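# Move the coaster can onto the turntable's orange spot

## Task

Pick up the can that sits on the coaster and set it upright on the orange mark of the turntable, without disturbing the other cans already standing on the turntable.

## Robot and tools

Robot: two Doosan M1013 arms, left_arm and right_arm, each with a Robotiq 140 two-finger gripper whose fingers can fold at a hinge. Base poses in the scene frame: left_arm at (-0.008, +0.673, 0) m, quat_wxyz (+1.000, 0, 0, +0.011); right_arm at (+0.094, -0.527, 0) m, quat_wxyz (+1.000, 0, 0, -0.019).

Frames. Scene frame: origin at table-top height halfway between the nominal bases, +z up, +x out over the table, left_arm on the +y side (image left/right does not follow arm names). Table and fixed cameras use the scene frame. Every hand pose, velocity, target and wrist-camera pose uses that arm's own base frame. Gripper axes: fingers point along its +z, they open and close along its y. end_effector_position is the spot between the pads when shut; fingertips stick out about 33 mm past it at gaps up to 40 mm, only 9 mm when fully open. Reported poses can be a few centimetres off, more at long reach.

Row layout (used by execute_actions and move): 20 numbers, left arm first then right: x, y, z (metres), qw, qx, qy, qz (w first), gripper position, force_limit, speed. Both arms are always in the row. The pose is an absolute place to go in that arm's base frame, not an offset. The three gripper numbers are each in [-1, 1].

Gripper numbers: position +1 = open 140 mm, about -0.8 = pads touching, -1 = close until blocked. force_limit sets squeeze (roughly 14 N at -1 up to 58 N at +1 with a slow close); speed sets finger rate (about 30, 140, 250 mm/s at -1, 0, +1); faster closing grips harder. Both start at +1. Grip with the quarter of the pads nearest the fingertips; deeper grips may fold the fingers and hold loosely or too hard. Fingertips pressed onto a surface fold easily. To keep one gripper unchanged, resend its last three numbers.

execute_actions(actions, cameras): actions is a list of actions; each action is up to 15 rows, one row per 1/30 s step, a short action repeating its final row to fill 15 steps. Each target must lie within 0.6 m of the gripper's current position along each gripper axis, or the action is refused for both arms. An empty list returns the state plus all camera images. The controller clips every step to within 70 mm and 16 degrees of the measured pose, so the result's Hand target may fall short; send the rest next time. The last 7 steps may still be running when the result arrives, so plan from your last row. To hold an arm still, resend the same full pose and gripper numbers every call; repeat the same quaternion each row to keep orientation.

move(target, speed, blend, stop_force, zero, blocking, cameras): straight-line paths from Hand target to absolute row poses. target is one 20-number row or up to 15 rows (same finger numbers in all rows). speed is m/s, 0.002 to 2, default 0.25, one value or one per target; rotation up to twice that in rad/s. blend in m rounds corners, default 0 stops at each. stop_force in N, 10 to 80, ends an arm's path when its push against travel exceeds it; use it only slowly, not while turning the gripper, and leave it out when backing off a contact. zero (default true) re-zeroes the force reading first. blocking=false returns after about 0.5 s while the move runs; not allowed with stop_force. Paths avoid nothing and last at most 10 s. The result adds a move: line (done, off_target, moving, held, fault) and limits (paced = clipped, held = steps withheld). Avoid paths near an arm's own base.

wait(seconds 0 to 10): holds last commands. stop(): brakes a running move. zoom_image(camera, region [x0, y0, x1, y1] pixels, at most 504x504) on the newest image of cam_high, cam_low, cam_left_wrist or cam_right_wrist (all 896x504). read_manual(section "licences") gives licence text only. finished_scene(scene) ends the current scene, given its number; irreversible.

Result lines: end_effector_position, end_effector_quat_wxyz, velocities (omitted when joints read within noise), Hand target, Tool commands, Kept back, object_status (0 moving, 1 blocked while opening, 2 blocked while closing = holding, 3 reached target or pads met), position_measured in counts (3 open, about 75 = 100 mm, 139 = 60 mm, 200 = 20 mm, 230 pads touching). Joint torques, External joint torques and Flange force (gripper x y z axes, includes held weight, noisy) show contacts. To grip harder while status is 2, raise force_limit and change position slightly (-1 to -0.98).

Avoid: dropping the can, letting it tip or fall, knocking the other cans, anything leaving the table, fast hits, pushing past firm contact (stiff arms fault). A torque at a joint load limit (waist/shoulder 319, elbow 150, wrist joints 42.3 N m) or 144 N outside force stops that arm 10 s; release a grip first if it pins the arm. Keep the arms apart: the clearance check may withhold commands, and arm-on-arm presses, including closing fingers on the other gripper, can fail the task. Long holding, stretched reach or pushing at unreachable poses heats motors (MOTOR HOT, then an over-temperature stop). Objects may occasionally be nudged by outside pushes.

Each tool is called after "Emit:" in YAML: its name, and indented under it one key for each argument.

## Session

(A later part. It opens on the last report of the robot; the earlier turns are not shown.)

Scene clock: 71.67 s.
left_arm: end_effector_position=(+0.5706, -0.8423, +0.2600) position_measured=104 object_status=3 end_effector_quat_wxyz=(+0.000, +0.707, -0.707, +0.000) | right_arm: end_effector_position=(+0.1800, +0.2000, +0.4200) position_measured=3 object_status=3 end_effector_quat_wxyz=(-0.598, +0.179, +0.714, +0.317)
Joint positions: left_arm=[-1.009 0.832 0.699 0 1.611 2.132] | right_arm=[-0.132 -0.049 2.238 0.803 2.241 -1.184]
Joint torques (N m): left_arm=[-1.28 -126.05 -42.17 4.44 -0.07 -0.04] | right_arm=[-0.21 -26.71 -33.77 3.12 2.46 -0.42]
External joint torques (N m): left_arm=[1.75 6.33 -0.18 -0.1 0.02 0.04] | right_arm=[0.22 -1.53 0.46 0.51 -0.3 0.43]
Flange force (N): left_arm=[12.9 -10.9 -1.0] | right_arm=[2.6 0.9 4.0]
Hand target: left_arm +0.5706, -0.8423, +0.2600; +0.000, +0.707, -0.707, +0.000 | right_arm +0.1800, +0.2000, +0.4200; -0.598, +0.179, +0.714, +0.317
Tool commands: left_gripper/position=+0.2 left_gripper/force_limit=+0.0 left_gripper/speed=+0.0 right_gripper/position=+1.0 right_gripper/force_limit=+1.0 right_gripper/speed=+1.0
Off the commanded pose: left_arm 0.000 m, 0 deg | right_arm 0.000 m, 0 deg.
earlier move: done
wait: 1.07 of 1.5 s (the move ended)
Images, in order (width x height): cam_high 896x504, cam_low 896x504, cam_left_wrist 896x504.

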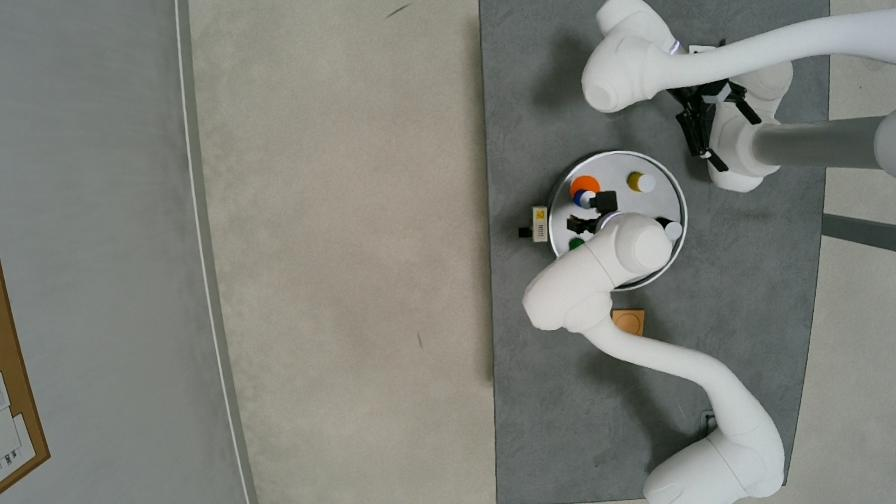

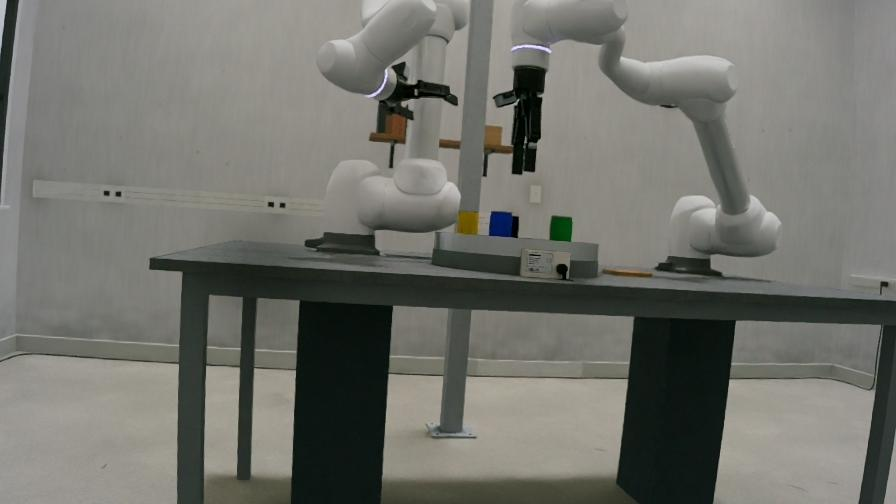

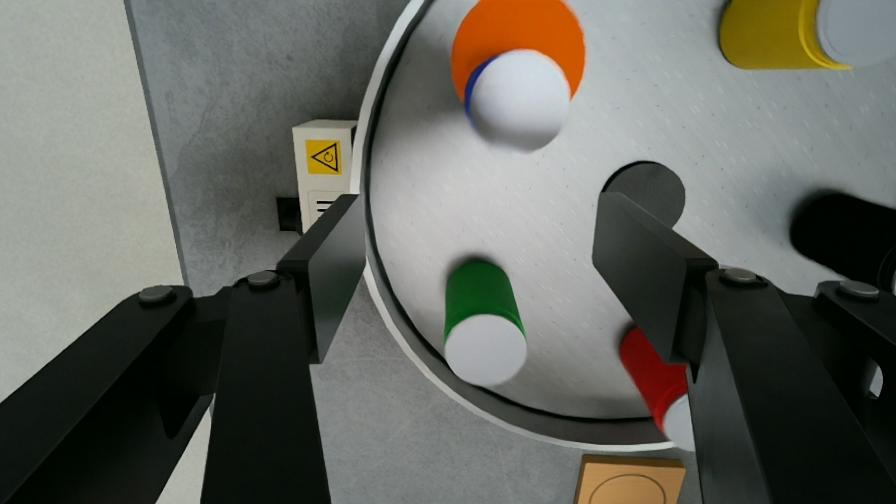

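Emit:
move:
  target: [0.3584, -0.906, 0.2, 0, 1, 0, 0, 0.2, 0, 0, 0.18, 0.20, 0.42, -0.598, 0.179, 0.714, 0.317, 1, 1, 1]
  speed: 0.4
  cameras: ["cam_high", "cam_left_wrist"]

Emit:
wait:
  seconds: 1.2
  cameras: ["cam_high", "cam_left_wrist"]

Emit:
wait:
  seconds: 1.0
  cameras: ["cam_high", "cam_left_wrist"]

Emit:
wait:
  seconds: 1.0
  cameras: ["cam_high", "cam_left_wrist"]

Scene clock: 78.93 s.
left_arm: end_effector_position=(+0.3584, -0.9060, +0.2000) position_measured=104 object_status=3 end_effector_quat_wxyz=(+0.000, +1.000, +0.000, +0.000) | right_arm: end_effector_position=(+0.1800, +0.2000, +0.4200) position_measured=3 object_status=3 end_effector_quat_wxyz=(-0.598, +0.179, +0.714, +0.317)
Joint positions: left_arm=[-1.229 0.744 0.963 0 1.434 0.341] | right_arm=[-0.132 -0.049 2.238 0.803 2.241 -1.184]
Joint torques (N m): left_arm=[-0.97 -119.55 -40.93 4.54 -0.07 0.05] | right_arm=[-0.3 -26.72 -33.69 3.14 2.37 -0.37]
External joint torques (N m): left_arm=[0.12 6.75 -1.12 -0.2 0.05 -0.05] | right_arm=[0.3 -1.66 0.4 0.49 -0.21 0.38]
Flange force (N): left_arm=[6.3 15.8 0.2] | right_arm=[2.9 0.9 4.1]
Hand target: left_arm +0.3584, -0.9060, +0.2000; +0.000, +1.000, +0.000, +0.000 | right_arm +0.1800, +0.2000, +0.4200; -0.598, +0.179, +0.714, +0.317
Off the commanded pose: left_arm 0.000 m, 0 deg | right_arm 0.000 m, 0 deg.
move: done
Images, in order (width x height): cam_high 896x504, cam_left_wrist 896x504.

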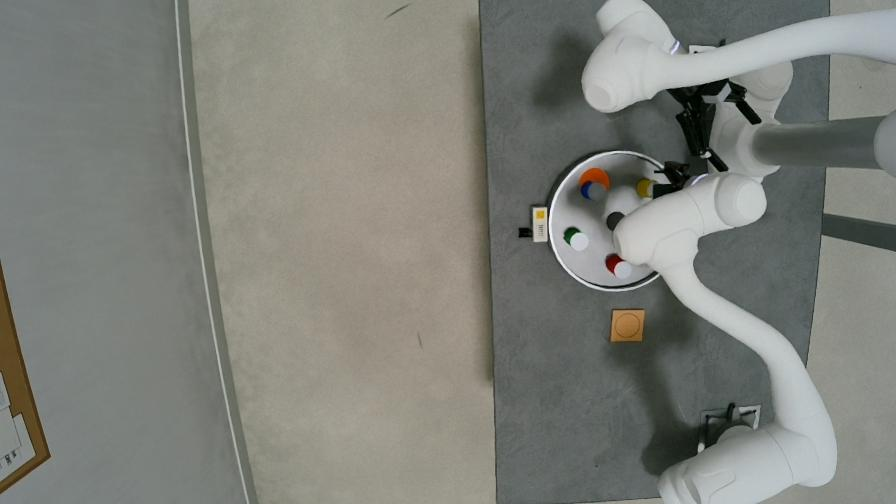

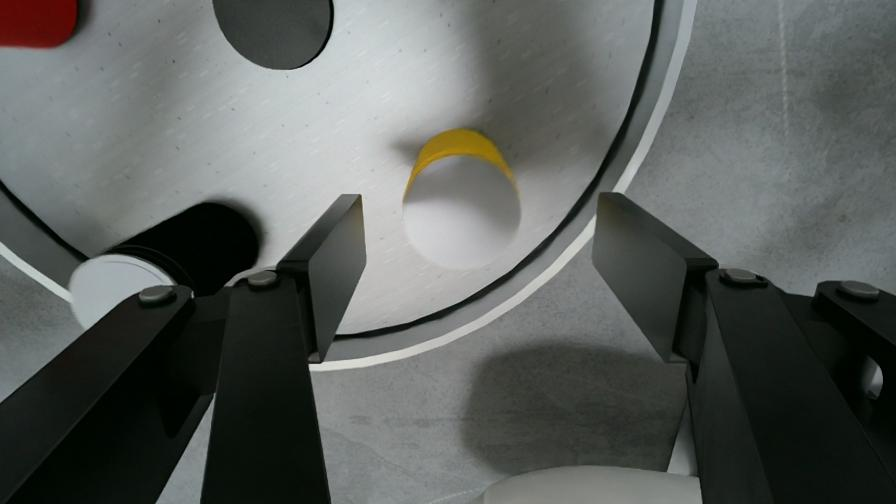

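Scene clock: 80.13 s.
left_arm: end_effector_position=(+0.3584, -0.9060, +0.2000) position_measured=104 object_status=3 end_effector_quat_wxyz=(+0.000, +1.000, +0.000, +0.000) | right_arm: end_effector_position=(+0.1800, +0.2000, +0.4200) position_measured=3 object_status=3 end_effector_quat_wxyz=(-0.598, +0.179, +0.714, +0.317)
Joint positions: left_arm=[-1.23 0.744 0.963 0 1.434 0.341] | right_arm=[-0.132 -0.049 2.238 0.803 2.241 -1.184]
Joint torques (N m): left_arm=[-1.1 -119.78 -41.06 4.54 -0.14 -0.06] | right_arm=[0.21 -26.65 -33.73 3.18 2.43 -0.45]
External joint torques (N m): left_arm=[1.59 7.38 -0.76 -0.2 0.12 0.06] | right_arm=[-0.22 -1.69 0.42 0.45 -0.28 0.46]
Flange force (N): left_arm=[7.9 15.4 0.8] | right_arm=[3.1 -0.1 3.5]
Hand target: left_arm +0.3584, -0.9060, +0.2000; +0.000, +1.000, +0.000, +0.000 | right_arm +0.1800, +0.2000, +0.4200; -0.598, +0.179, +0.714, +0.317
Tool commands: left_gripper/position=+0.2 left_gripper/force_limit=+0.0 left_gripper/speed=+0.0 right_gripper/position=+1.0 right_gripper/force_limit=+1.0 right_gripper/speed=+1.0
Off the commanded pose: left_arm 0.000 m, 0 deg | right_arm 0.000 m, 0 deg.
wait: 1.20 s; at rest by 0.17 s
Images, in order (width x height): cam_high 896x504, cam_left_wrist 896x504.

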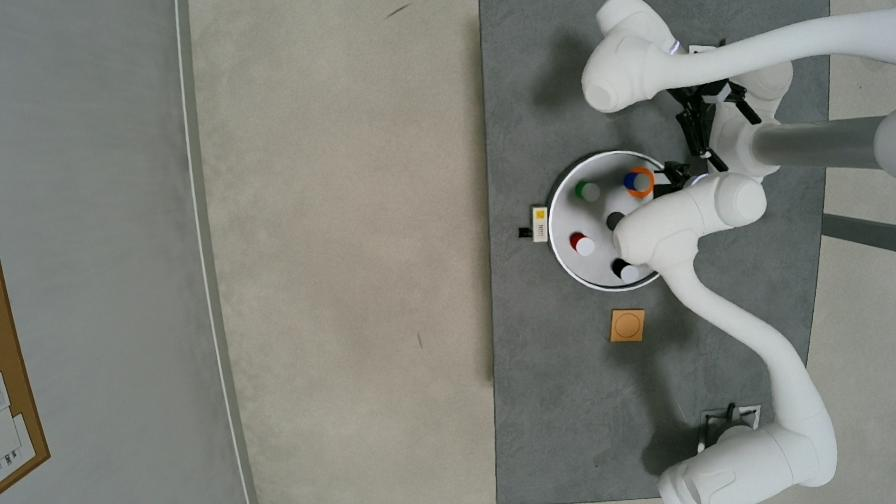

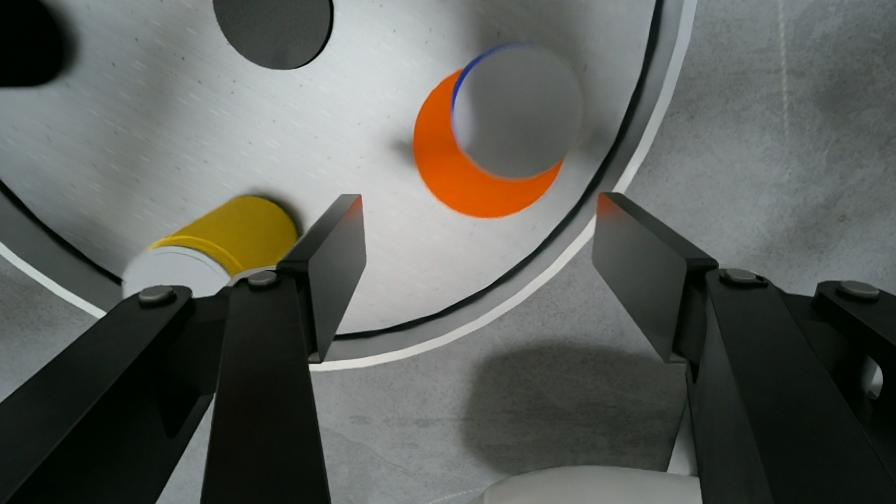

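Scene clock: 81.13 s.
left_arm: end_effector_position=(+0.3584, -0.9060, +0.2000) position_measured=104 object_status=3 end_effector_quat_wxyz=(+0.000, +1.000, +0.000, +0.000) | right_arm: end_effector_position=(+0.1800, +0.2000, +0.4200) position_measured=3 object_status=3 end_effector_quat_wxyz=(-0.598, +0.179, +0.714, +0.317)
Joint positions: left_arm=[-1.23 0.744 0.963 0 1.434 0.341] | right_arm=[-0.132 -0.049 2.238 0.803 2.241 -1.184]
Joint torques (N m): left_arm=[-1.24 -119.6 -41.04 4.53 -0.08 -0.07] | right_arm=[-0.15 -27.11 -33.82 3.09 2.44 -0.41]
External joint torques (N m): left_arm=[1.37 6.76 -0.99 -0.17 0.05 0.07] | right_arm=[0.18 -1.37 0.49 0.54 -0.28 0.42]
Flange force (N): left_arm=[7.5 15.0 0.4] | right_arm=[2.4 1.0 3.8]
Hand target: left_arm +0.3584, -0.9060, +0.2000; +0.000, +1.000, +0.000, +0.000 | right_arm +0.1800, +0.2000, +0.4200; -0.598, +0.179, +0.714, +0.317
Tool commands: left_gripper/position=+0.2 left_gripper/force_limit=+0.0 left_gripper/speed=+0.0 right_gripper/position=+1.0 right_gripper/force_limit=+1.0 right_gripper/speed=+1.0
Off the commanded pose: left_arm 0.000 m, 0 deg | right_arm 0.000 m, 0 deg.
wait: 1.00 s; at rest by 0.17 s
Images, in order (width x height): cam_high 896x504, cam_left_wrist 896x504.

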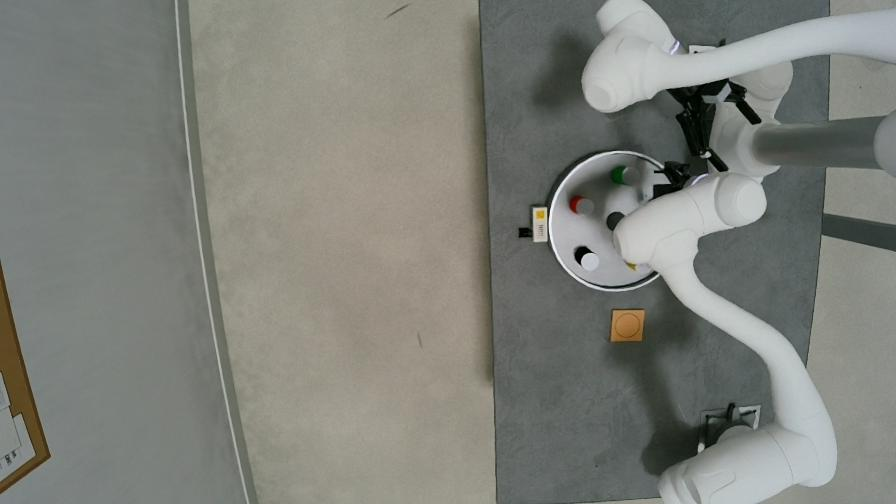

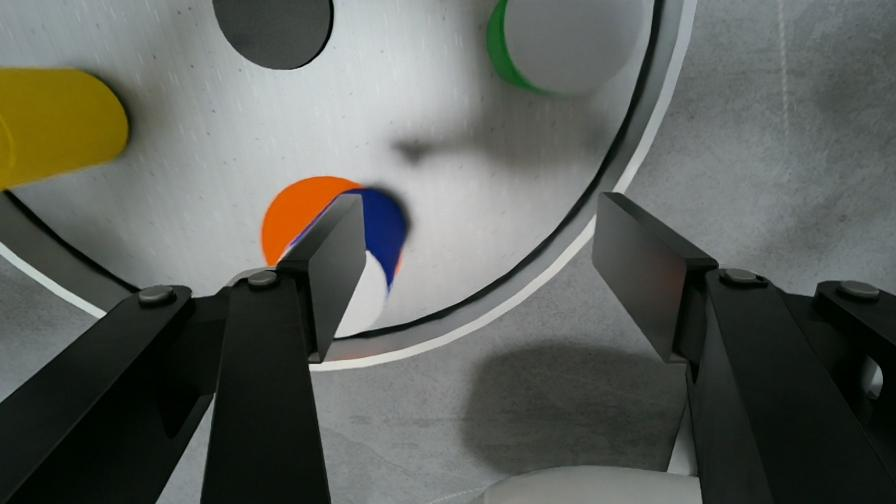

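Scene clock: 82.13 s.
left_arm: end_effector_position=(+0.3584, -0.9060, +0.2000) position_measured=104 object_status=3 end_effector_quat_wxyz=(+0.000, +1.000, +0.000, +0.000) | right_arm: end_effector_position=(+0.1800, +0.2000, +0.4200) position_measured=3 object_status=3 end_effector_quat_wxyz=(-0.598, +0.179, +0.714, +0.317)
Joint positions: left_arm=[-1.23 0.744 0.963 0 1.434 0.341] | right_arm=[-0.132 -0.049 2.238 0.803 2.241 -1.184]
Joint torques (N m): left_arm=[-0.96 -119.49 -40.96 4.48 -0.11 -0.06] | right_arm=[-0.27 -26.86 -33.77 3.17 2.37 -0.39]
External joint torques (N m): left_arm=[0.97 7.4 -0.77 -0.15 0.08 0.06] | right_arm=[0.32 -1.3 0.53 0.45 -0.22 0.4]
Flange force (N): left_arm=[7.3 15.6 0.8] | right_arm=[2.2 1.0 3.8]
Hand target: left_arm +0.3584, -0.9060, +0.2000; +0.000, +1.000, +0.000, +0.000 | right_arm +0.1800, +0.2000, +0.4200; -0.598, +0.179, +0.714, +0.317
Tool commands: left_gripper/position=+0.2 left_gripper/force_limit=+0.0 left_gripper/speed=+0.0 right_gripper/position=+1.0 right_gripper/force_limit=+1.0 right_gripper/speed=+1.0
Off the commanded pose: left_arm 0.000 m, 0 deg | right_arm 0.000 m, 0 deg.
wait: 1.00 s; at rest by 0.17 s
Images, in order (width x height): cam_high 896x504, cam_left_wrist 896x504.

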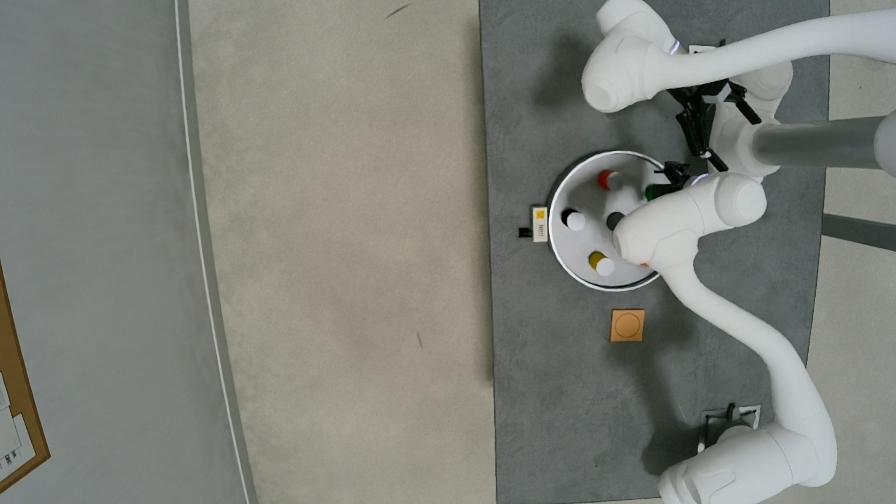

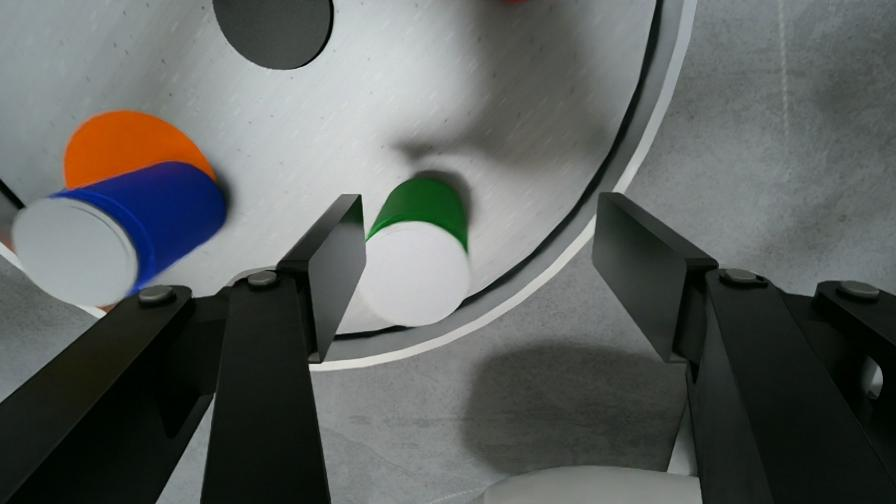

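Emit:
wait:
  seconds: 0

Scene clock: 84.57 s.
left_arm: end_effector_position=(+0.3584, -0.9060, +0.2000) position_measured=104 object_status=3 end_effector_quat_wxyz=(+0.000, +1.000, +0.000, +0.000) | right_arm: end_effector_position=(+0.1800, +0.2000, +0.4200) position_measured=3 object_status=3 end_effector_quat_wxyz=(-0.598, +0.179, +0.714, +0.317)
Joint positions: left_arm=[-1.23 0.744 0.963 0 1.434 0.341] | right_arm=[-0.132 -0.049 2.238 0.803 2.241 -1.184]
Joint torques (N m): left_arm=[-1.41 -120.29 -40.79 4.54 -0.12 -0.17] | right_arm=[-0.22 -26.66 -33.73 3.15 2.48 -0.48]
External joint torques (N m): left_arm=[2.2 7.11 -1.33 -0.16 0.1 0.17] | right_arm=[0.17 -1.67 0.4 0.49 -0.32 0.49]
Flange force (N): left_arm=[9.1 16.4 0.0] | right_arm=[2.9 0.9 4.1]
Hand target: left_arm +0.3584, -0.9060, +0.2000; +0.000, +1.000, +0.000, +0.000 | right_arm +0.1800, +0.2000, +0.4200; -0.598, +0.179, +0.714, +0.317
Tool commands: left_gripper/position=+0.2 left_gripper/force_limit=+0.0 left_gripper/speed=+0.0 right_gripper/position=+1.0 right_gripper/force_limit=+1.0 right_gripper/speed=+1.0
Off the commanded pose: left_arm 0.000 m, 0 deg | right_arm 0.000 m, 0 deg.

Emit:
wait:
  seconds: 2.1

Emit:
move:
  target:
    - [0.3313, -0.8708, 0.2, 0, 1, 0, 0, 0.2, 0, 0, 0.18, 0.2, 0.42, -0.598, 0.179, 0.714, 0.317, 1, 1, 1]
    - [0.3161, -0.8288, 0.2, 0, 1, 0, 0, 0.2, 0, 0, 0.18, 0.2, 0.42, -0.598, 0.179, 0.714, 0.317, 1, 1, 1]
    - [0.3161, -0.7842, 0.2, 0, 1, 0, 0, 0.2, 0, 0, 0.18, 0.2, 0.42, -0.598, 0.179, 0.714, 0.317, 1, 1, 1]
    - [0.3313, -0.7422, 0.2, 0, 1, 0, 0, 0.2, 0, 0, 0.18, 0.2, 0.42, -0.598, 0.179, 0.714, 0.317, 1, 1, 1]
    - [0.36, -0.7081, 0.2, 0, 1, 0, 0, 0.2, 0, 0, 0.18, 0.2, 0.42, -0.598, 0.179, 0.714, 0.317, 1, 1, 1]
    - [0.3986, -0.6858, 0.2, 0, 1, 0, 0, 0.2, 0, 0, 0.18, 0.2, 0.42, -0.598, 0.179, 0.714, 0.317, 1, 1, 1]
    - [0.4426, -0.678, 0.2, 0, 1, 0, 0, 0.2, 0, 0, 0.18, 0.2, 0.42, -0.598, 0.179, 0.714, 0.317, 1, 1, 1]
  speed: 0.1166
  blend: 0.01
  blocking: false
  cameras: ["cam_left_wrist"]

Scene clock: 87.10 s.
left_arm: end_effector_position=(+0.3584, -0.9060, +0.2000) position_measured=104 object_status=3 end_effector_quat_wxyz=(+0.000, +1.000, +0.000, +0.000) | right_arm: end_effector_position=(+0.1800, +0.2000, +0.4200) position_measured=3 object_status=3 end_effector_quat_wxyz=(-0.598, +0.179, +0.714, +0.317)
Joint positions: left_arm=[-1.23 0.744 0.963 0 1.434 0.341] | right_arm=[-0.132 -0.049 2.238 0.803 2.241 -1.184]
Joint torques (N m): left_arm=[-1.16 -119.74 -40.8 4.54 -0.09 -0.16] | right_arm=[-0.43 -26.74 -33.74 3.11 2.44 -0.47]
External joint torques (N m): left_arm=[0.83 7.82 -0.88 -0.23 0.06 0.16] | right_arm=[0.5 -1.5 0.46 0.51 -0.29 0.48]
Flange force (N): left_arm=[7.7 16.7 0.8] | right_arm=[2.6 1.5 4.4]
Hand target: left_arm +0.3584, -0.9060, +0.2000; +0.000, +1.000, +0.000, +0.000 | right_arm +0.1800, +0.2000, +0.4200; -0.598, +0.179, +0.714, +0.317
Tool commands: left_gripper/position=+0.2 left_gripper/force_limit=+0.0 left_gripper/speed=+0.0 right_gripper/position=+1.0 right_gripper/force_limit=+1.0 right_gripper/speed=+1.0
Off the commanded pose: left_arm 0.000 m, 0 deg | right_arm 0.000 m, 0 deg.
wait: 2.10 s; at rest from the start

Scene clock: 87.60 s.
left_arm: end_effector_position=(+0.3324, -0.8705, +0.1999) position_measured=104 object_status=3 end_effector_quat_wxyz=(-0.001, +1.000, +0.000, +0.000) end_effector_velocity=(-0.055, +0.101, -0.002) end_effector_angular_velocity=(+0.002, +0.000, +0.002) | right_arm: end_effector_position=(+0.1800, +0.2000, +0.4200) position_measured=3 object_status=3 end_effector_quat_wxyz=(-0.598, +0.179, +0.714, +0.317)
Joint positions: left_arm=[-1.243 0.666 1.099 0 1.378 0.328] | right_arm=[-0.132 -0.049 2.238 0.803 2.241 -1.184]
Joint velocities: left_arm=[-0.021 -0.201 0.344 0 -0.141 -0.023] | right_arm=[within noise]
Joint torques (N m): left_arm=[2.55 -113.4 -40.7 4.54 -0.41 -0.23] | right_arm=[-0.15 -26.95 -33.72 3.13 2.42 -0.44]
External joint torques (N m): left_arm=[-0.18 7.55 -0.72 -0.18 0.38 0.23] | right_arm=[0.17 -1.66 0.39 0.51 -0.25 0.45]
Flange force (N): left_arm=[5.8 15.0 1.1] | right_arm=[3.0 0.8 4.0]
Hand target: left_arm +0.3277, -0.8606, +0.1998; +0.000, +1.000, +0.000, +0.000 | right_arm +0.1800, +0.2000, +0.4200; -0.598, +0.179, +0.714, +0.317
Tool commands: left_gripper/position=+0.2 left_gripper/force_limit=+0.0 left_gripper/speed=+0.0 right_gripper/position=+1.0 right_gripper/force_limit=+1.0 right_gripper/speed=+1.0
Off the commanded pose: left_arm 0.222 m, 0 deg | right_arm 0.000 m, 0 deg.
move: running; path passed 1 of 7 targets
Images, in order (width x height): cam_left_wrist 896x504.

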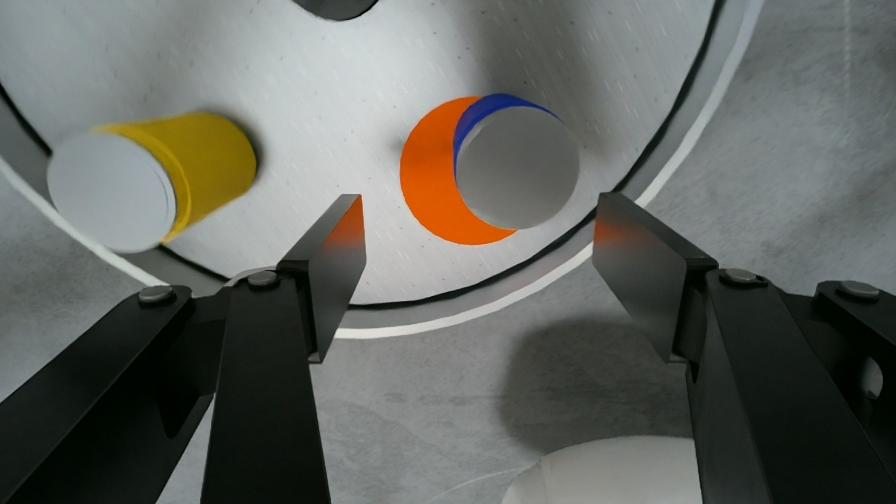

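Emit:
move:
  target:
    - [0.3986, -0.6858, 0.168, 0, 1, 0, 0, 0.2, 0, 0, 0.18, 0.2, 0.42, -0.598, 0.179, 0.714, 0.317, 1, 1, 1]
    - [0.4426, -0.678, 0.164, 0, 1, 0, 0, 0.2, 0, 0, 0.18, 0.2, 0.42, -0.598, 0.179, 0.714, 0.317, 1, 1, 1]
    - [0.4866, -0.6858, 0.164, 0, 1, 0, 0, 0.2, 0, 0, 0.18, 0.2, 0.42, -0.598, 0.179, 0.714, 0.317, 1, 1, 1]
  speed: [0.1105, 0.0995, 0.0995]
  blend: 0.01
  blocking: false
  cameras: ["cam_left_wrist"]

Emit:
wait:
  seconds: 0.5
  cameras: ["cam_left_wrist"]

Emit:
move:
  target:
    - [0.4823, -0.6843, 0.164, 0, 1, 0, 0, -1, 0, -0.5, 0.18, 0.2, 0.42, -0.598, 0.179, 0.714, 0.317, 1, 1, 1]
    - [0.5252, -0.7081, 0.164, 0, 1, 0, 0, -1, 0, -0.5, 0.18, 0.2, 0.42, -0.598, 0.179, 0.714, 0.317, 1, 1, 1]
    - [0.5556, -0.7412, 0.1655, 0, 1, 0, 0, -1, 0, -0.5, 0.18, 0.2, 0.42, -0.598, 0.179, 0.714, 0.317, 1, 1, 1]
    - [0.5735, -0.7858, 0.1655, 0, 1, 0, 0, -1, 0, -0.5, 0.18, 0.2, 0.42, -0.598, 0.179, 0.714, 0.317, 1, 1, 1]
    - [0.573, -0.8342, 0.164, 0, 1, 0, 0, -1, 0, -0.5, 0.18, 0.2, 0.42, -0.598, 0.179, 0.714, 0.317, 1, 1, 1]
    - [0.5531, -0.881, 0.164, 0, 1, 0, 0, -1, 0, -0.5, 0.18, 0.2, 0.42, -0.598, 0.179, 0.714, 0.317, 1, 1, 1]
  speed: [0.1166, 0.1166, 0.1476, 0.1476, 0.1476, 0.121]
  blend: 0.01
  blocking: false
  cameras: ["cam_left_wrist"]

Emit:
wait:
  seconds: 0.5
  cameras: ["cam_left_wrist"]

Emit:
wait:
  seconds: 1.05
  cameras: ["cam_left_wrist"]

Emit:
move:
  target:
    - [0.5504, -0.8849, 0.164, 0, 1, 0, 0, 0.2, 0, 0, 0.18, 0.2, 0.42, -0.598, 0.179, 0.714, 0.317, 1, 1, 1]
    - [0.5283, -0.9086, 0.185, 0, 1, 0, 0, 0.2, 0, 0, 0.18, 0.2, 0.42, -0.598, 0.179, 0.714, 0.317, 1, 1, 1]
    - [0.5052, -0.9242, 0.24, 0, 1, 0, 0, 0.2, 0, 0, 0.18, 0.2, 0.42, -0.598, 0.179, 0.714, 0.317, 1, 1, 1]
  speed: [0.121, 0.14, 0.14]
  blend: [0.01, 0.01, 0]
  blocking: false
  cameras: ["cam_left_wrist"]

Emit:
wait:
  seconds: 0.6
  cameras: ["cam_high", "cam_left_wrist"]

Emit:
wait:
  seconds: 1
  cameras: ["cam_high", "cam_low", "cam_left_wrist"]

Scene clock: 89.43 s.
left_arm: end_effector_position=(+0.3839, -0.6951, +0.1788) position_measured=104 object_status=3 end_effector_quat_wxyz=(+0.000, +1.000, +0.000, +0.000) end_effector_velocity=(+0.078, +0.051, -0.059) end_effector_angular_velocity=(+0.000, +0.001, +0.001) | right_arm: end_effector_position=(+0.1800, +0.2000, +0.4200) position_measured=3 object_status=3 end_effector_quat_wxyz=(-0.598, +0.179, +0.714, +0.317)
Joint positions: left_arm=[-1.11 0.452 1.482 0 1.207 0.461] | right_arm=[-0.132 -0.049 2.238 0.803 2.241 -1.184]
Joint velocities: left_arm=[0.118 0.024 0.076 -0.001 -0.099 0.117] | right_arm=[within noise]
Joint torques (N m): left_arm=[-0.03 -90.64 -38.5 4.26 0.25 0.08] | right_arm=[-0.39 -26.78 -33.61 3.19 2.44 -0.44]
External joint torques (N m): left_arm=[0 5.32 -1.2 -0.14 -0.28 -0.08] | right_arm=[0.4 -1.68 0.31 0.44 -0.28 0.44]
Flange force (N): left_arm=[5.0 9.3 2.3] | right_arm=[2.9 1.2 4.2]
Hand target: left_arm +0.3910, -0.6905, +0.1736; +0.000, +1.000, +0.000, +0.000 | right_arm +0.1800, +0.2000, +0.4200; -0.598, +0.179, +0.714, +0.317
Tool commands: left_gripper/position=+0.2 left_gripper/force_limit=+0.0 left_gripper/speed=+0.0 right_gripper/position=+1.0 right_gripper/force_limit=+1.0 right_gripper/speed=+1.0
Off the commanded pose: left_arm 0.104 m, 0 deg | right_arm 0.000 m, 0 deg.
earlier move: replaced; path passed 4 of 7 targets
move: running; path passed 0 of 3 targets
Images, in order (width x height): cam_left_wrist 896x504.

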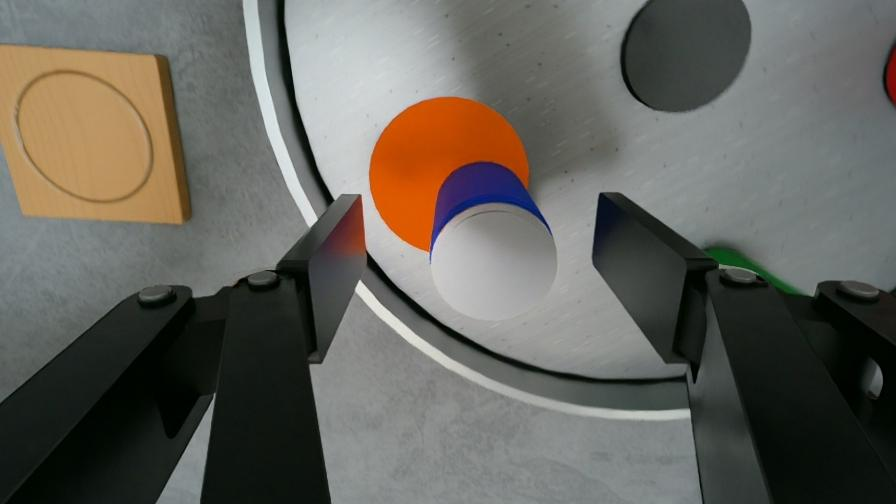

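Scene clock: 89.93 s.
left_arm: end_effector_position=(+0.4293, -0.6803, +0.1652) position_measured=104 object_status=3 end_effector_quat_wxyz=(+0.000, +1.000, +0.000, +0.000) end_effector_velocity=(+0.096, +0.018, -0.008) end_effector_angular_velocity=(+0.003, +0.001, -0.002) | right_arm: end_effector_position=(+0.1800, +0.2000, +0.4200) position_measured=3 object_status=3 end_effector_quat_wxyz=(-0.598, +0.179, +0.714, +0.317)
Joint positions: left_arm=[-1.051 0.476 1.472 0 1.193 0.52] | right_arm=[-0.132 -0.049 2.238 0.803 2.241 -1.184]
Joint velocities: left_arm=[0.114 0.061 -0.078 0.001 0.021 0.116] | right_arm=[within noise]
Joint torques (N m): left_arm=[-0.17 -92.8 -39.12 4.26 -0.4 -0.23] | right_arm=[-0.07 -26.73 -33.48 3.15 2.44 -0.36]
External joint torques (N m): left_arm=[0.63 5.79 -0.34 -0.16 0.36 0.23] | right_arm=[0.03 -1.59 0.19 0.48 -0.28 0.37]
Flange force (N): left_arm=[6.2 7.8 2.5] | right_arm=[2.8 0.7 3.4]
Hand target: left_arm +0.4381, -0.6789, +0.1645; +0.000, +1.000, +0.000, +0.000 | right_arm +0.1800, +0.2000, +0.4200; -0.598, +0.179, +0.714, +0.317
Tool commands: left_gripper/position=+0.2 left_gripper/force_limit=+0.0 left_gripper/speed=+0.0 right_gripper/position=+1.0 right_gripper/force_limit=+1.0 right_gripper/speed=+1.0
Off the commanded pose: left_arm 0.058 m, 0 deg | right_arm 0.000 m, 0 deg.
earlier move: running; path passed 1 of 3 targets
wait: 0.50 s; no rest
Images, in order (width x height): cam_left_wrist 896x504.

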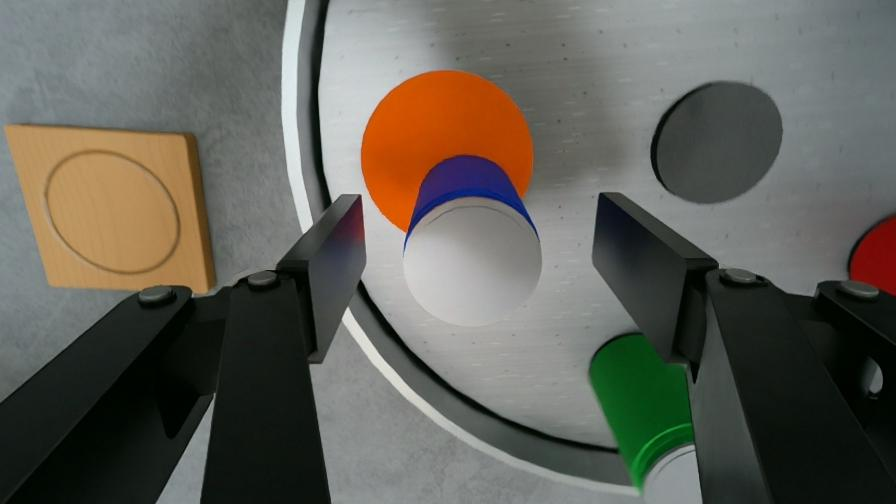

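Scene clock: 90.43 s.
left_arm: end_effector_position=(+0.4838, -0.6859, +0.1641) position_measured=158 object_status=0 end_effector_quat_wxyz=(+0.000, +1.000, +0.000, +0.000) end_effector_velocity=(+0.104, -0.040, -0.001) end_effector_angular_velocity=(+0.000, +0.000, -0.002) | right_arm: end_effector_position=(+0.1800, +0.2000, +0.4200) position_measured=3 object_status=3 end_effector_quat_wxyz=(-0.598, +0.179, +0.714, +0.317)
Joint positions: left_arm=[-0.998 0.529 1.39 0 1.222 0.573] | right_arm=[-0.132 -0.049 2.238 0.803 2.241 -1.184]
Joint velocities: left_arm=[0.078 0.144 -0.227 0 0.084 0.08] | right_arm=[within noise]
Joint torques (N m): left_arm=[-1.08 -89.64 -35.5 4.15 -0.24 -0.11] | right_arm=[-0.08 -26.69 -33.85 3.17 2.42 -0.4]
External joint torques (N m): left_arm=[-0.58 -0.97 -4.22 -0.08 0.18 0.11] | right_arm=[0.02 -1.51 0.55 0.47 -0.27 0.41]
Flange force (N): left_arm=[4.8 7.7 -5.1] | right_arm=[2.5 0.3 3.7]
Hand target: left_arm +0.4935, -0.6903, +0.1640; +0.000, +1.000, +0.000, +0.000 | right_arm +0.1800, +0.2000, +0.4200; -0.598, +0.179, +0.714, +0.317
Tool commands: left_gripper/position=-1.0 left_gripper/force_limit=+0.0 left_gripper/speed=-0.5 right_gripper/position=+1.0 right_gripper/force_limit=+1.0 right_gripper/speed=+1.0
Off the commanded pose: left_arm 0.207 m, 0 deg | right_arm 0.000 m, 0 deg.
earlier move: replaced; path passed 1 of 3 targets
move: running; path passed 1 of 6 targets
Images, in order (width x height): cam_left_wrist 896x504.

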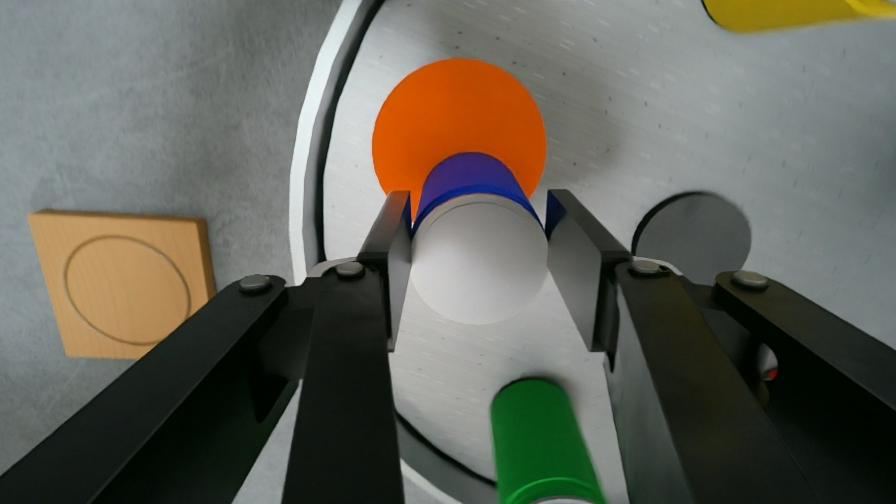

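Scene clock: 90.93 s.
left_arm: end_effector_position=(+0.5339, -0.7176, +0.1644) position_measured=161 object_status=2 end_effector_quat_wxyz=(+0.000, +1.000, +0.000, +0.000) end_effector_velocity=(+0.098, -0.099, +0.003) end_effector_angular_velocity=(-0.002, -0.002, +0.002) | right_arm: end_effector_position=(+0.1800, +0.2000, +0.4200) position_measured=3 object_status=3 end_effector_quat_wxyz=(-0.598, +0.179, +0.714, +0.317)
Joint positions: left_arm=[-0.97 0.616 1.248 0 1.277 0.601] | right_arm=[-0.132 -0.049 2.238 0.803 2.241 -1.184]
Joint velocities: left_arm=[0.027 0.223 -0.377 0 0.152 0.026] | right_arm=[within noise]
Joint torques (N m): left_arm=[-2.77 -89.52 -33.97 4.41 -0.55 -0.02] | right_arm=[-0.35 -26.64 -33.82 3.18 2.44 -0.39]
External joint torques (N m): left_arm=[1.83 -10.34 -6.93 -0.2 0.47 0.02] | right_arm=[0.42 -1.68 0.54 0.45 -0.29 0.4]
Flange force (N): left_arm=[3.2 0.9 -13.1] | right_arm=[2.6 0.9 4.4]
Hand target: left_arm +0.5438, -0.7282, +0.1648; +0.001, +1.000, +0.000, +0.000 | right_arm +0.1800, +0.2000, +0.4200; -0.598, +0.179, +0.714, +0.317
Tool commands: left_gripper/position=-1.0 left_gripper/force_limit=+0.0 left_gripper/speed=-0.5 right_gripper/position=+1.0 right_gripper/force_limit=+1.0 right_gripper/speed=+1.0
Off the commanded pose: left_arm 0.164 m, 0 deg | right_arm 0.000 m, 0 deg.
earlier move: running; path passed 2 of 6 targets
wait: 0.50 s; no rest
Images, in order (width x height): cam_left_wrist 896x504.

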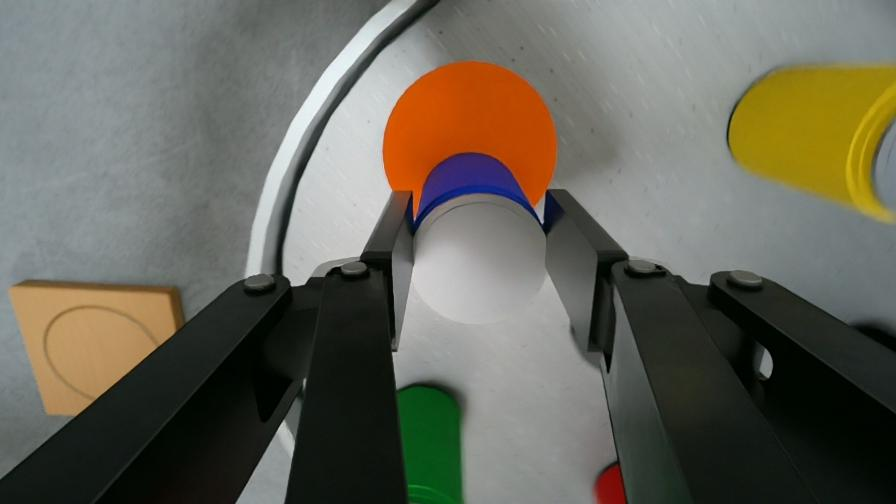

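Scene clock: 92.00 s.
left_arm: end_effector_position=(+0.5629, -0.8569, +0.1641) position_measured=161 object_status=2 end_effector_quat_wxyz=(+0.000, +1.000, +0.000, +0.000) end_effector_velocity=(-0.047, -0.113, +0.000) end_effector_angular_velocity=(+0.002, +0.000, +0.000) | right_arm: end_effector_position=(+0.1800, +0.2000, +0.4200) position_measured=3 object_status=3 end_effector_quat_wxyz=(-0.598, +0.179, +0.714, +0.317)
Joint positions: left_arm=[-1.023 0.857 0.824 0 1.459 0.548] | right_arm=[-0.132 -0.049 2.238 0.803 2.241 -1.184]
Joint velocities: left_arm=[-0.096 0.151 -0.278 0.001 0.129 -0.097] | right_arm=[within noise]
Joint torques (N m): left_arm=[-1.84 -95.52 -25.54 4.18 -1.16 -0.18] | right_arm=[-0.27 -26.52 -33.75 3.13 2.47 -0.44]
External joint torques (N m): left_arm=[1.92 -26.31 -16.75 0.2 1.13 0.18] | right_arm=[0.35 -1.96 0.46 0.49 -0.31 0.45]
Flange force (N): left_arm=[8.4 9.1 -30.8] | right_arm=[3.2 0.9 4.7]
Hand target: left_arm +0.5586, -0.8671, +0.1640; +0.000, +1.000, +0.000, +0.000 | right_arm +0.1800, +0.2000, +0.4200; -0.598, +0.179, +0.714, +0.317
Tool commands: left_gripper/position=-1.0 left_gripper/force_limit=+0.0 left_gripper/speed=-0.5 right_gripper/position=+1.0 right_gripper/force_limit=+1.0 right_gripper/speed=+1.0
Off the commanded pose: left_arm 0.026 m, 0 deg | right_arm 0.000 m, 0 deg.
earlier move: running; path passed 5 of 6 targets
wait: 1.07 s; no rest
Images, in order (width x height): cam_left_wrist 896x504.

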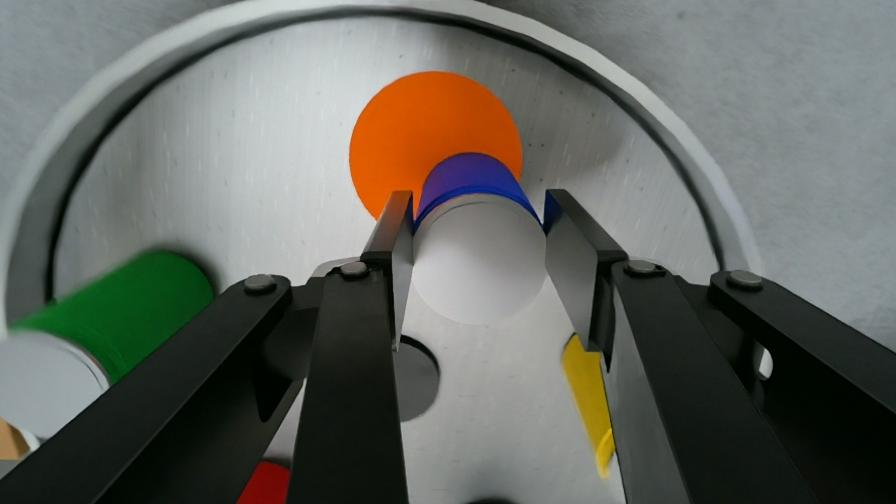

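Scene clock: 92.50 s.
left_arm: end_effector_position=(+0.5307, -0.9053, +0.1835) position_measured=104 object_status=0 end_effector_quat_wxyz=(+0.000, +1.000, +0.000, +0.000) end_effector_velocity=(-0.071, -0.069, +0.092) end_effector_angular_velocity=(+0.000, +0.001, -0.002) | right_arm: end_effector_position=(+0.1800, +0.2000, +0.4200) position_measured=3 object_status=3 end_effector_quat_wxyz=(-0.598, +0.179, +0.714, +0.317)
Joint positions: left_arm=[-1.073 0.911 0.69 0 1.54 0.497] | right_arm=[-0.132 -0.049 2.238 0.803 2.241 -1.184]
Joint velocities: left_arm=[-0.091 0.054 -0.267 0 0.214 -0.089] | right_arm=[within noise]
Joint torques (N m): left_arm=[1.22 -136.08 -43.7 4.81 0.13 -0.04] | right_arm=[0.13 -26.78 -33.69 3.15 2.46 -0.43]
External joint torques (N m): left_arm=[1.47 7.24 0.18 -0.23 -0.12 0.03] | right_arm=[-0.13 -1.7 0.36 0.48 -0.3 0.44]
Flange force (N): left_arm=[10.0 14.2 1.1] | right_arm=[3.0 0.2 3.6]
Hand target: left_arm +0.5248, -0.9105, +0.1930; +0.000, +1.000, +0.000, +0.000 | right_arm +0.1800, +0.2000, +0.4200; -0.598, +0.179, +0.714, +0.317
Tool commands: left_gripper/position=+0.2 left_gripper/force_limit=+0.0 left_gripper/speed=+0.0 right_gripper/position=+1.0 right_gripper/force_limit=+1.0 right_gripper/speed=+1.0
Off the commanded pose: left_arm 0.065 m, 0 deg | right_arm 0.000 m, 0 deg.
earlier move: replaced; path passed 5 of 6 targets
move: running; path passed 1 of 3 targets; blend cut to 0.0068 m at target 1
Images, in order (width x height): cam_left_wrist 896x504.

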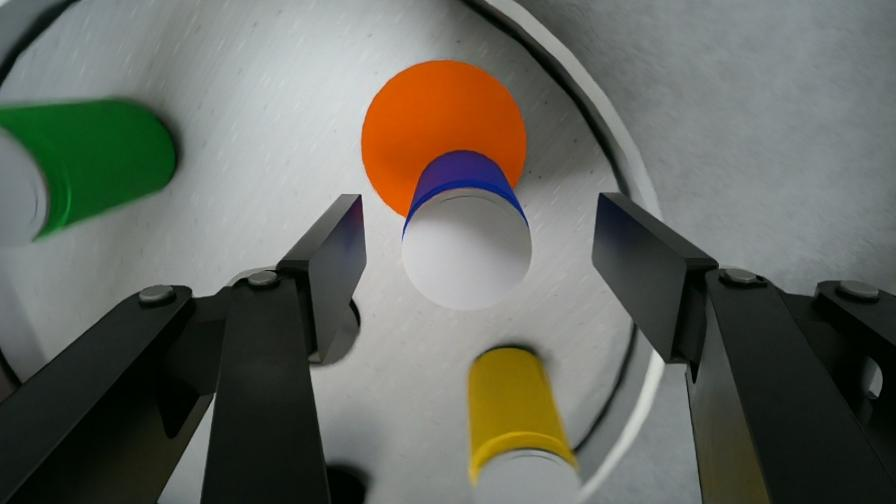

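Scene clock: 93.10 s.
left_arm: end_effector_position=(+0.5053, -0.9241, +0.2398) position_measured=104 object_status=3 end_effector_quat_wxyz=(+0.000, +1.000, +0.000, +0.000) end_effector_velocity=(+0.002, -0.001, +0.004) end_effector_angular_velocity=(+0.001, +0.000, +0.002) | right_arm: end_effector_position=(+0.1800, +0.2000, +0.4200) position_measured=3 object_status=3 end_effector_quat_wxyz=(-0.598, +0.179, +0.714, +0.317)
Joint positions: left_arm=[-1.103 0.926 0.56 0 1.656 0.468] | right_arm=[-0.132 -0.049 2.238 0.803 2.241 -1.184]
Joint velocities: left_arm=[0.001 0.005 -0.018 0 0.013 -0.001] | right_arm=[within noise]
Joint torques (N m): left_arm=[-0.96 -134.16 -41.82 4.53 0.05 -0.02] | right_arm=[0.27 -26.39 -33.63 3.11 2.44 -0.4]
External joint torques (N m): left_arm=[1.36 8.57 -0.07 -0.18 -0.08 0.02] | right_arm=[-0.27 -1.83 0.33 0.53 -0.29 0.41]
Flange force (N): left_arm=[0.0 0.0 0.0] | right_arm=[3.3 -0.1 3.6]
Hand target: left_arm +0.5052, -0.9242, +0.2400; +0.000, +1.000, +0.000, +0.000 | right_arm +0.1800, +0.2000, +0.4200; -0.598, +0.179, +0.714, +0.317
Tool commands: left_gripper/position=+0.2 left_gripper/force_limit=+0.0 left_gripper/speed=+0.0 right_gripper/position=+1.0 right_gripper/force_limit=+1.0 right_gripper/speed=+1.0
Off the commanded pose: left_arm 0.000 m, 0 deg | right_arm 0.000 m, 0 deg.
earlier move: running; blend cut to 0.0068 m at target 1
wait: 0.60 s; no rest
Images, in order (width x height): cam_high 896x504, cam_left_wrist 896x504.

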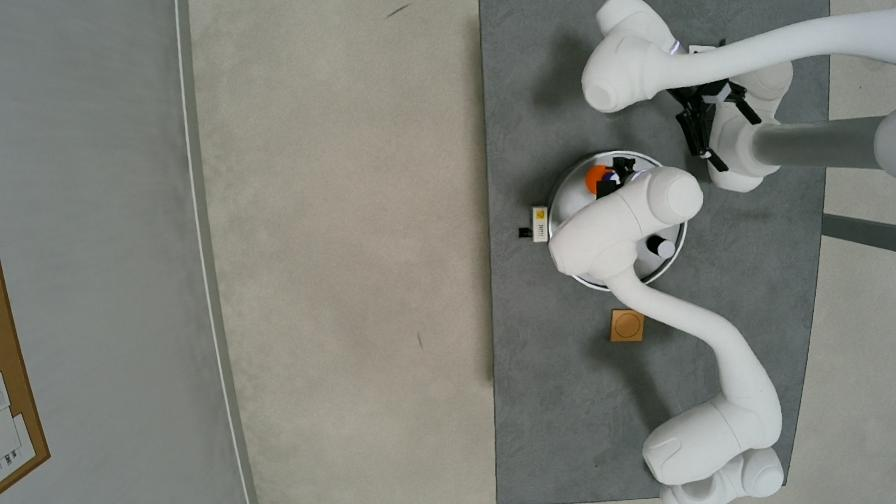

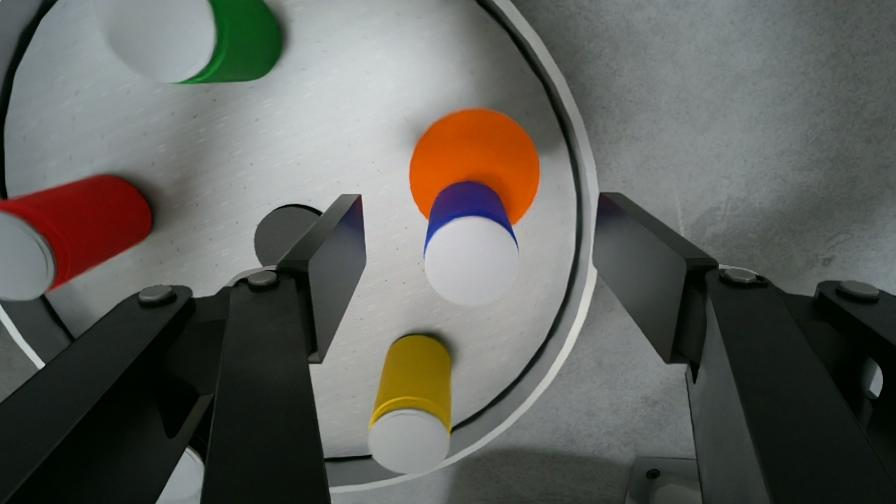

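Scene clock: 93.20 s.
left_arm: end_effector_position=(+0.5052, -0.9242, +0.2399) position_measured=104 object_status=3 end_effector_quat_wxyz=(+0.000, +1.000, +0.000, +0.000) | right_arm: end_effector_position=(+0.1800, +0.2000, +0.4200) position_measured=3 object_status=3 end_effector_quat_wxyz=(-0.598, +0.179, +0.714, +0.317)
Joint positions: left_arm=[-1.103 0.927 0.559 0 1.656 0.468] | right_arm=[-0.132 -0.049 2.238 0.803 2.241 -1.184]
Joint torques (N m): left_arm=[-2.27 -133.68 -42.19 4.49 -0.17 -0.05] | right_arm=[-0.23 -26.57 -33.81 3.14 2.41 -0.41]
External joint torques (N m): left_arm=[2.98 8.01 0.1 -0.11 0.15 0.05] | right_arm=[0.26 -1.98 0.45 0.51 -0.25 0.42]
Flange force (N): left_arm=[0.0 0.0 0.0] | right_arm=[3.3 0.6 4.5]
Hand target: left_arm +0.5052, -0.9242, +0.2400; +0.000, +1.000, +0.000, +0.000 | right_arm +0.1800, +0.2000, +0.4200; -0.598, +0.179, +0.714, +0.317
Tool commands: left_gripper/position=+0.2 left_gripper/force_limit=+0.0 left_gripper/speed=+0.0 right_gripper/position=+1.0 right_gripper/force_limit=+1.0 right_gripper/speed=+1.0
Off the commanded pose: left_arm 0.000 m, 0 deg | right_arm 0.000 m, 0 deg.
earlier move: done; blend cut to 0.0068 m at target 1
wait: 0.10 of 1 s (the move ended)
Images, in order (width x height): cam_high 896x504, cam_low 896x504, cam_left_wrist 896x504.

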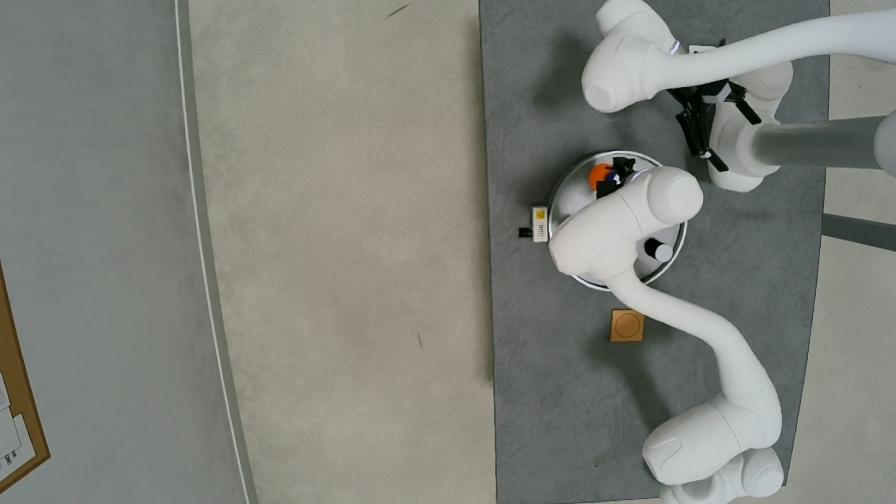

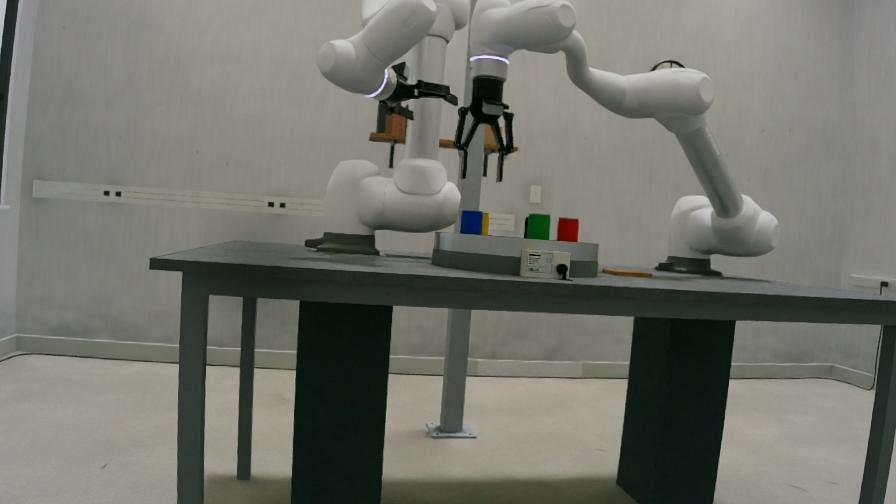

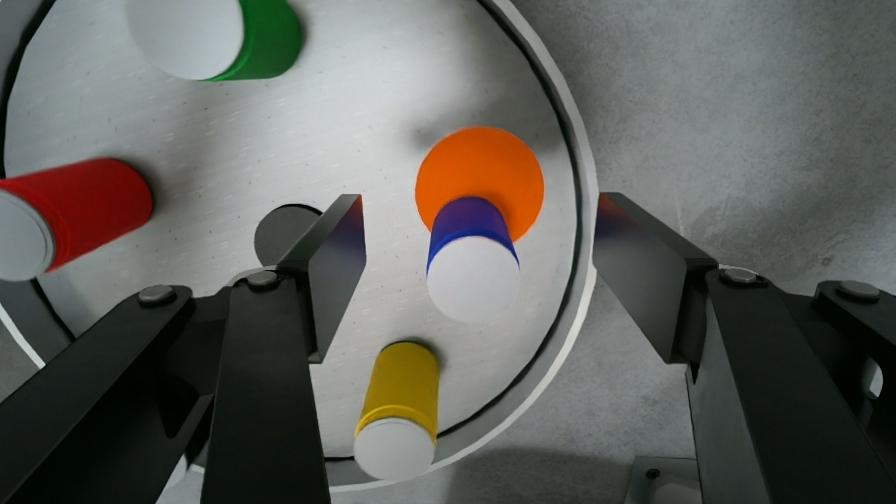

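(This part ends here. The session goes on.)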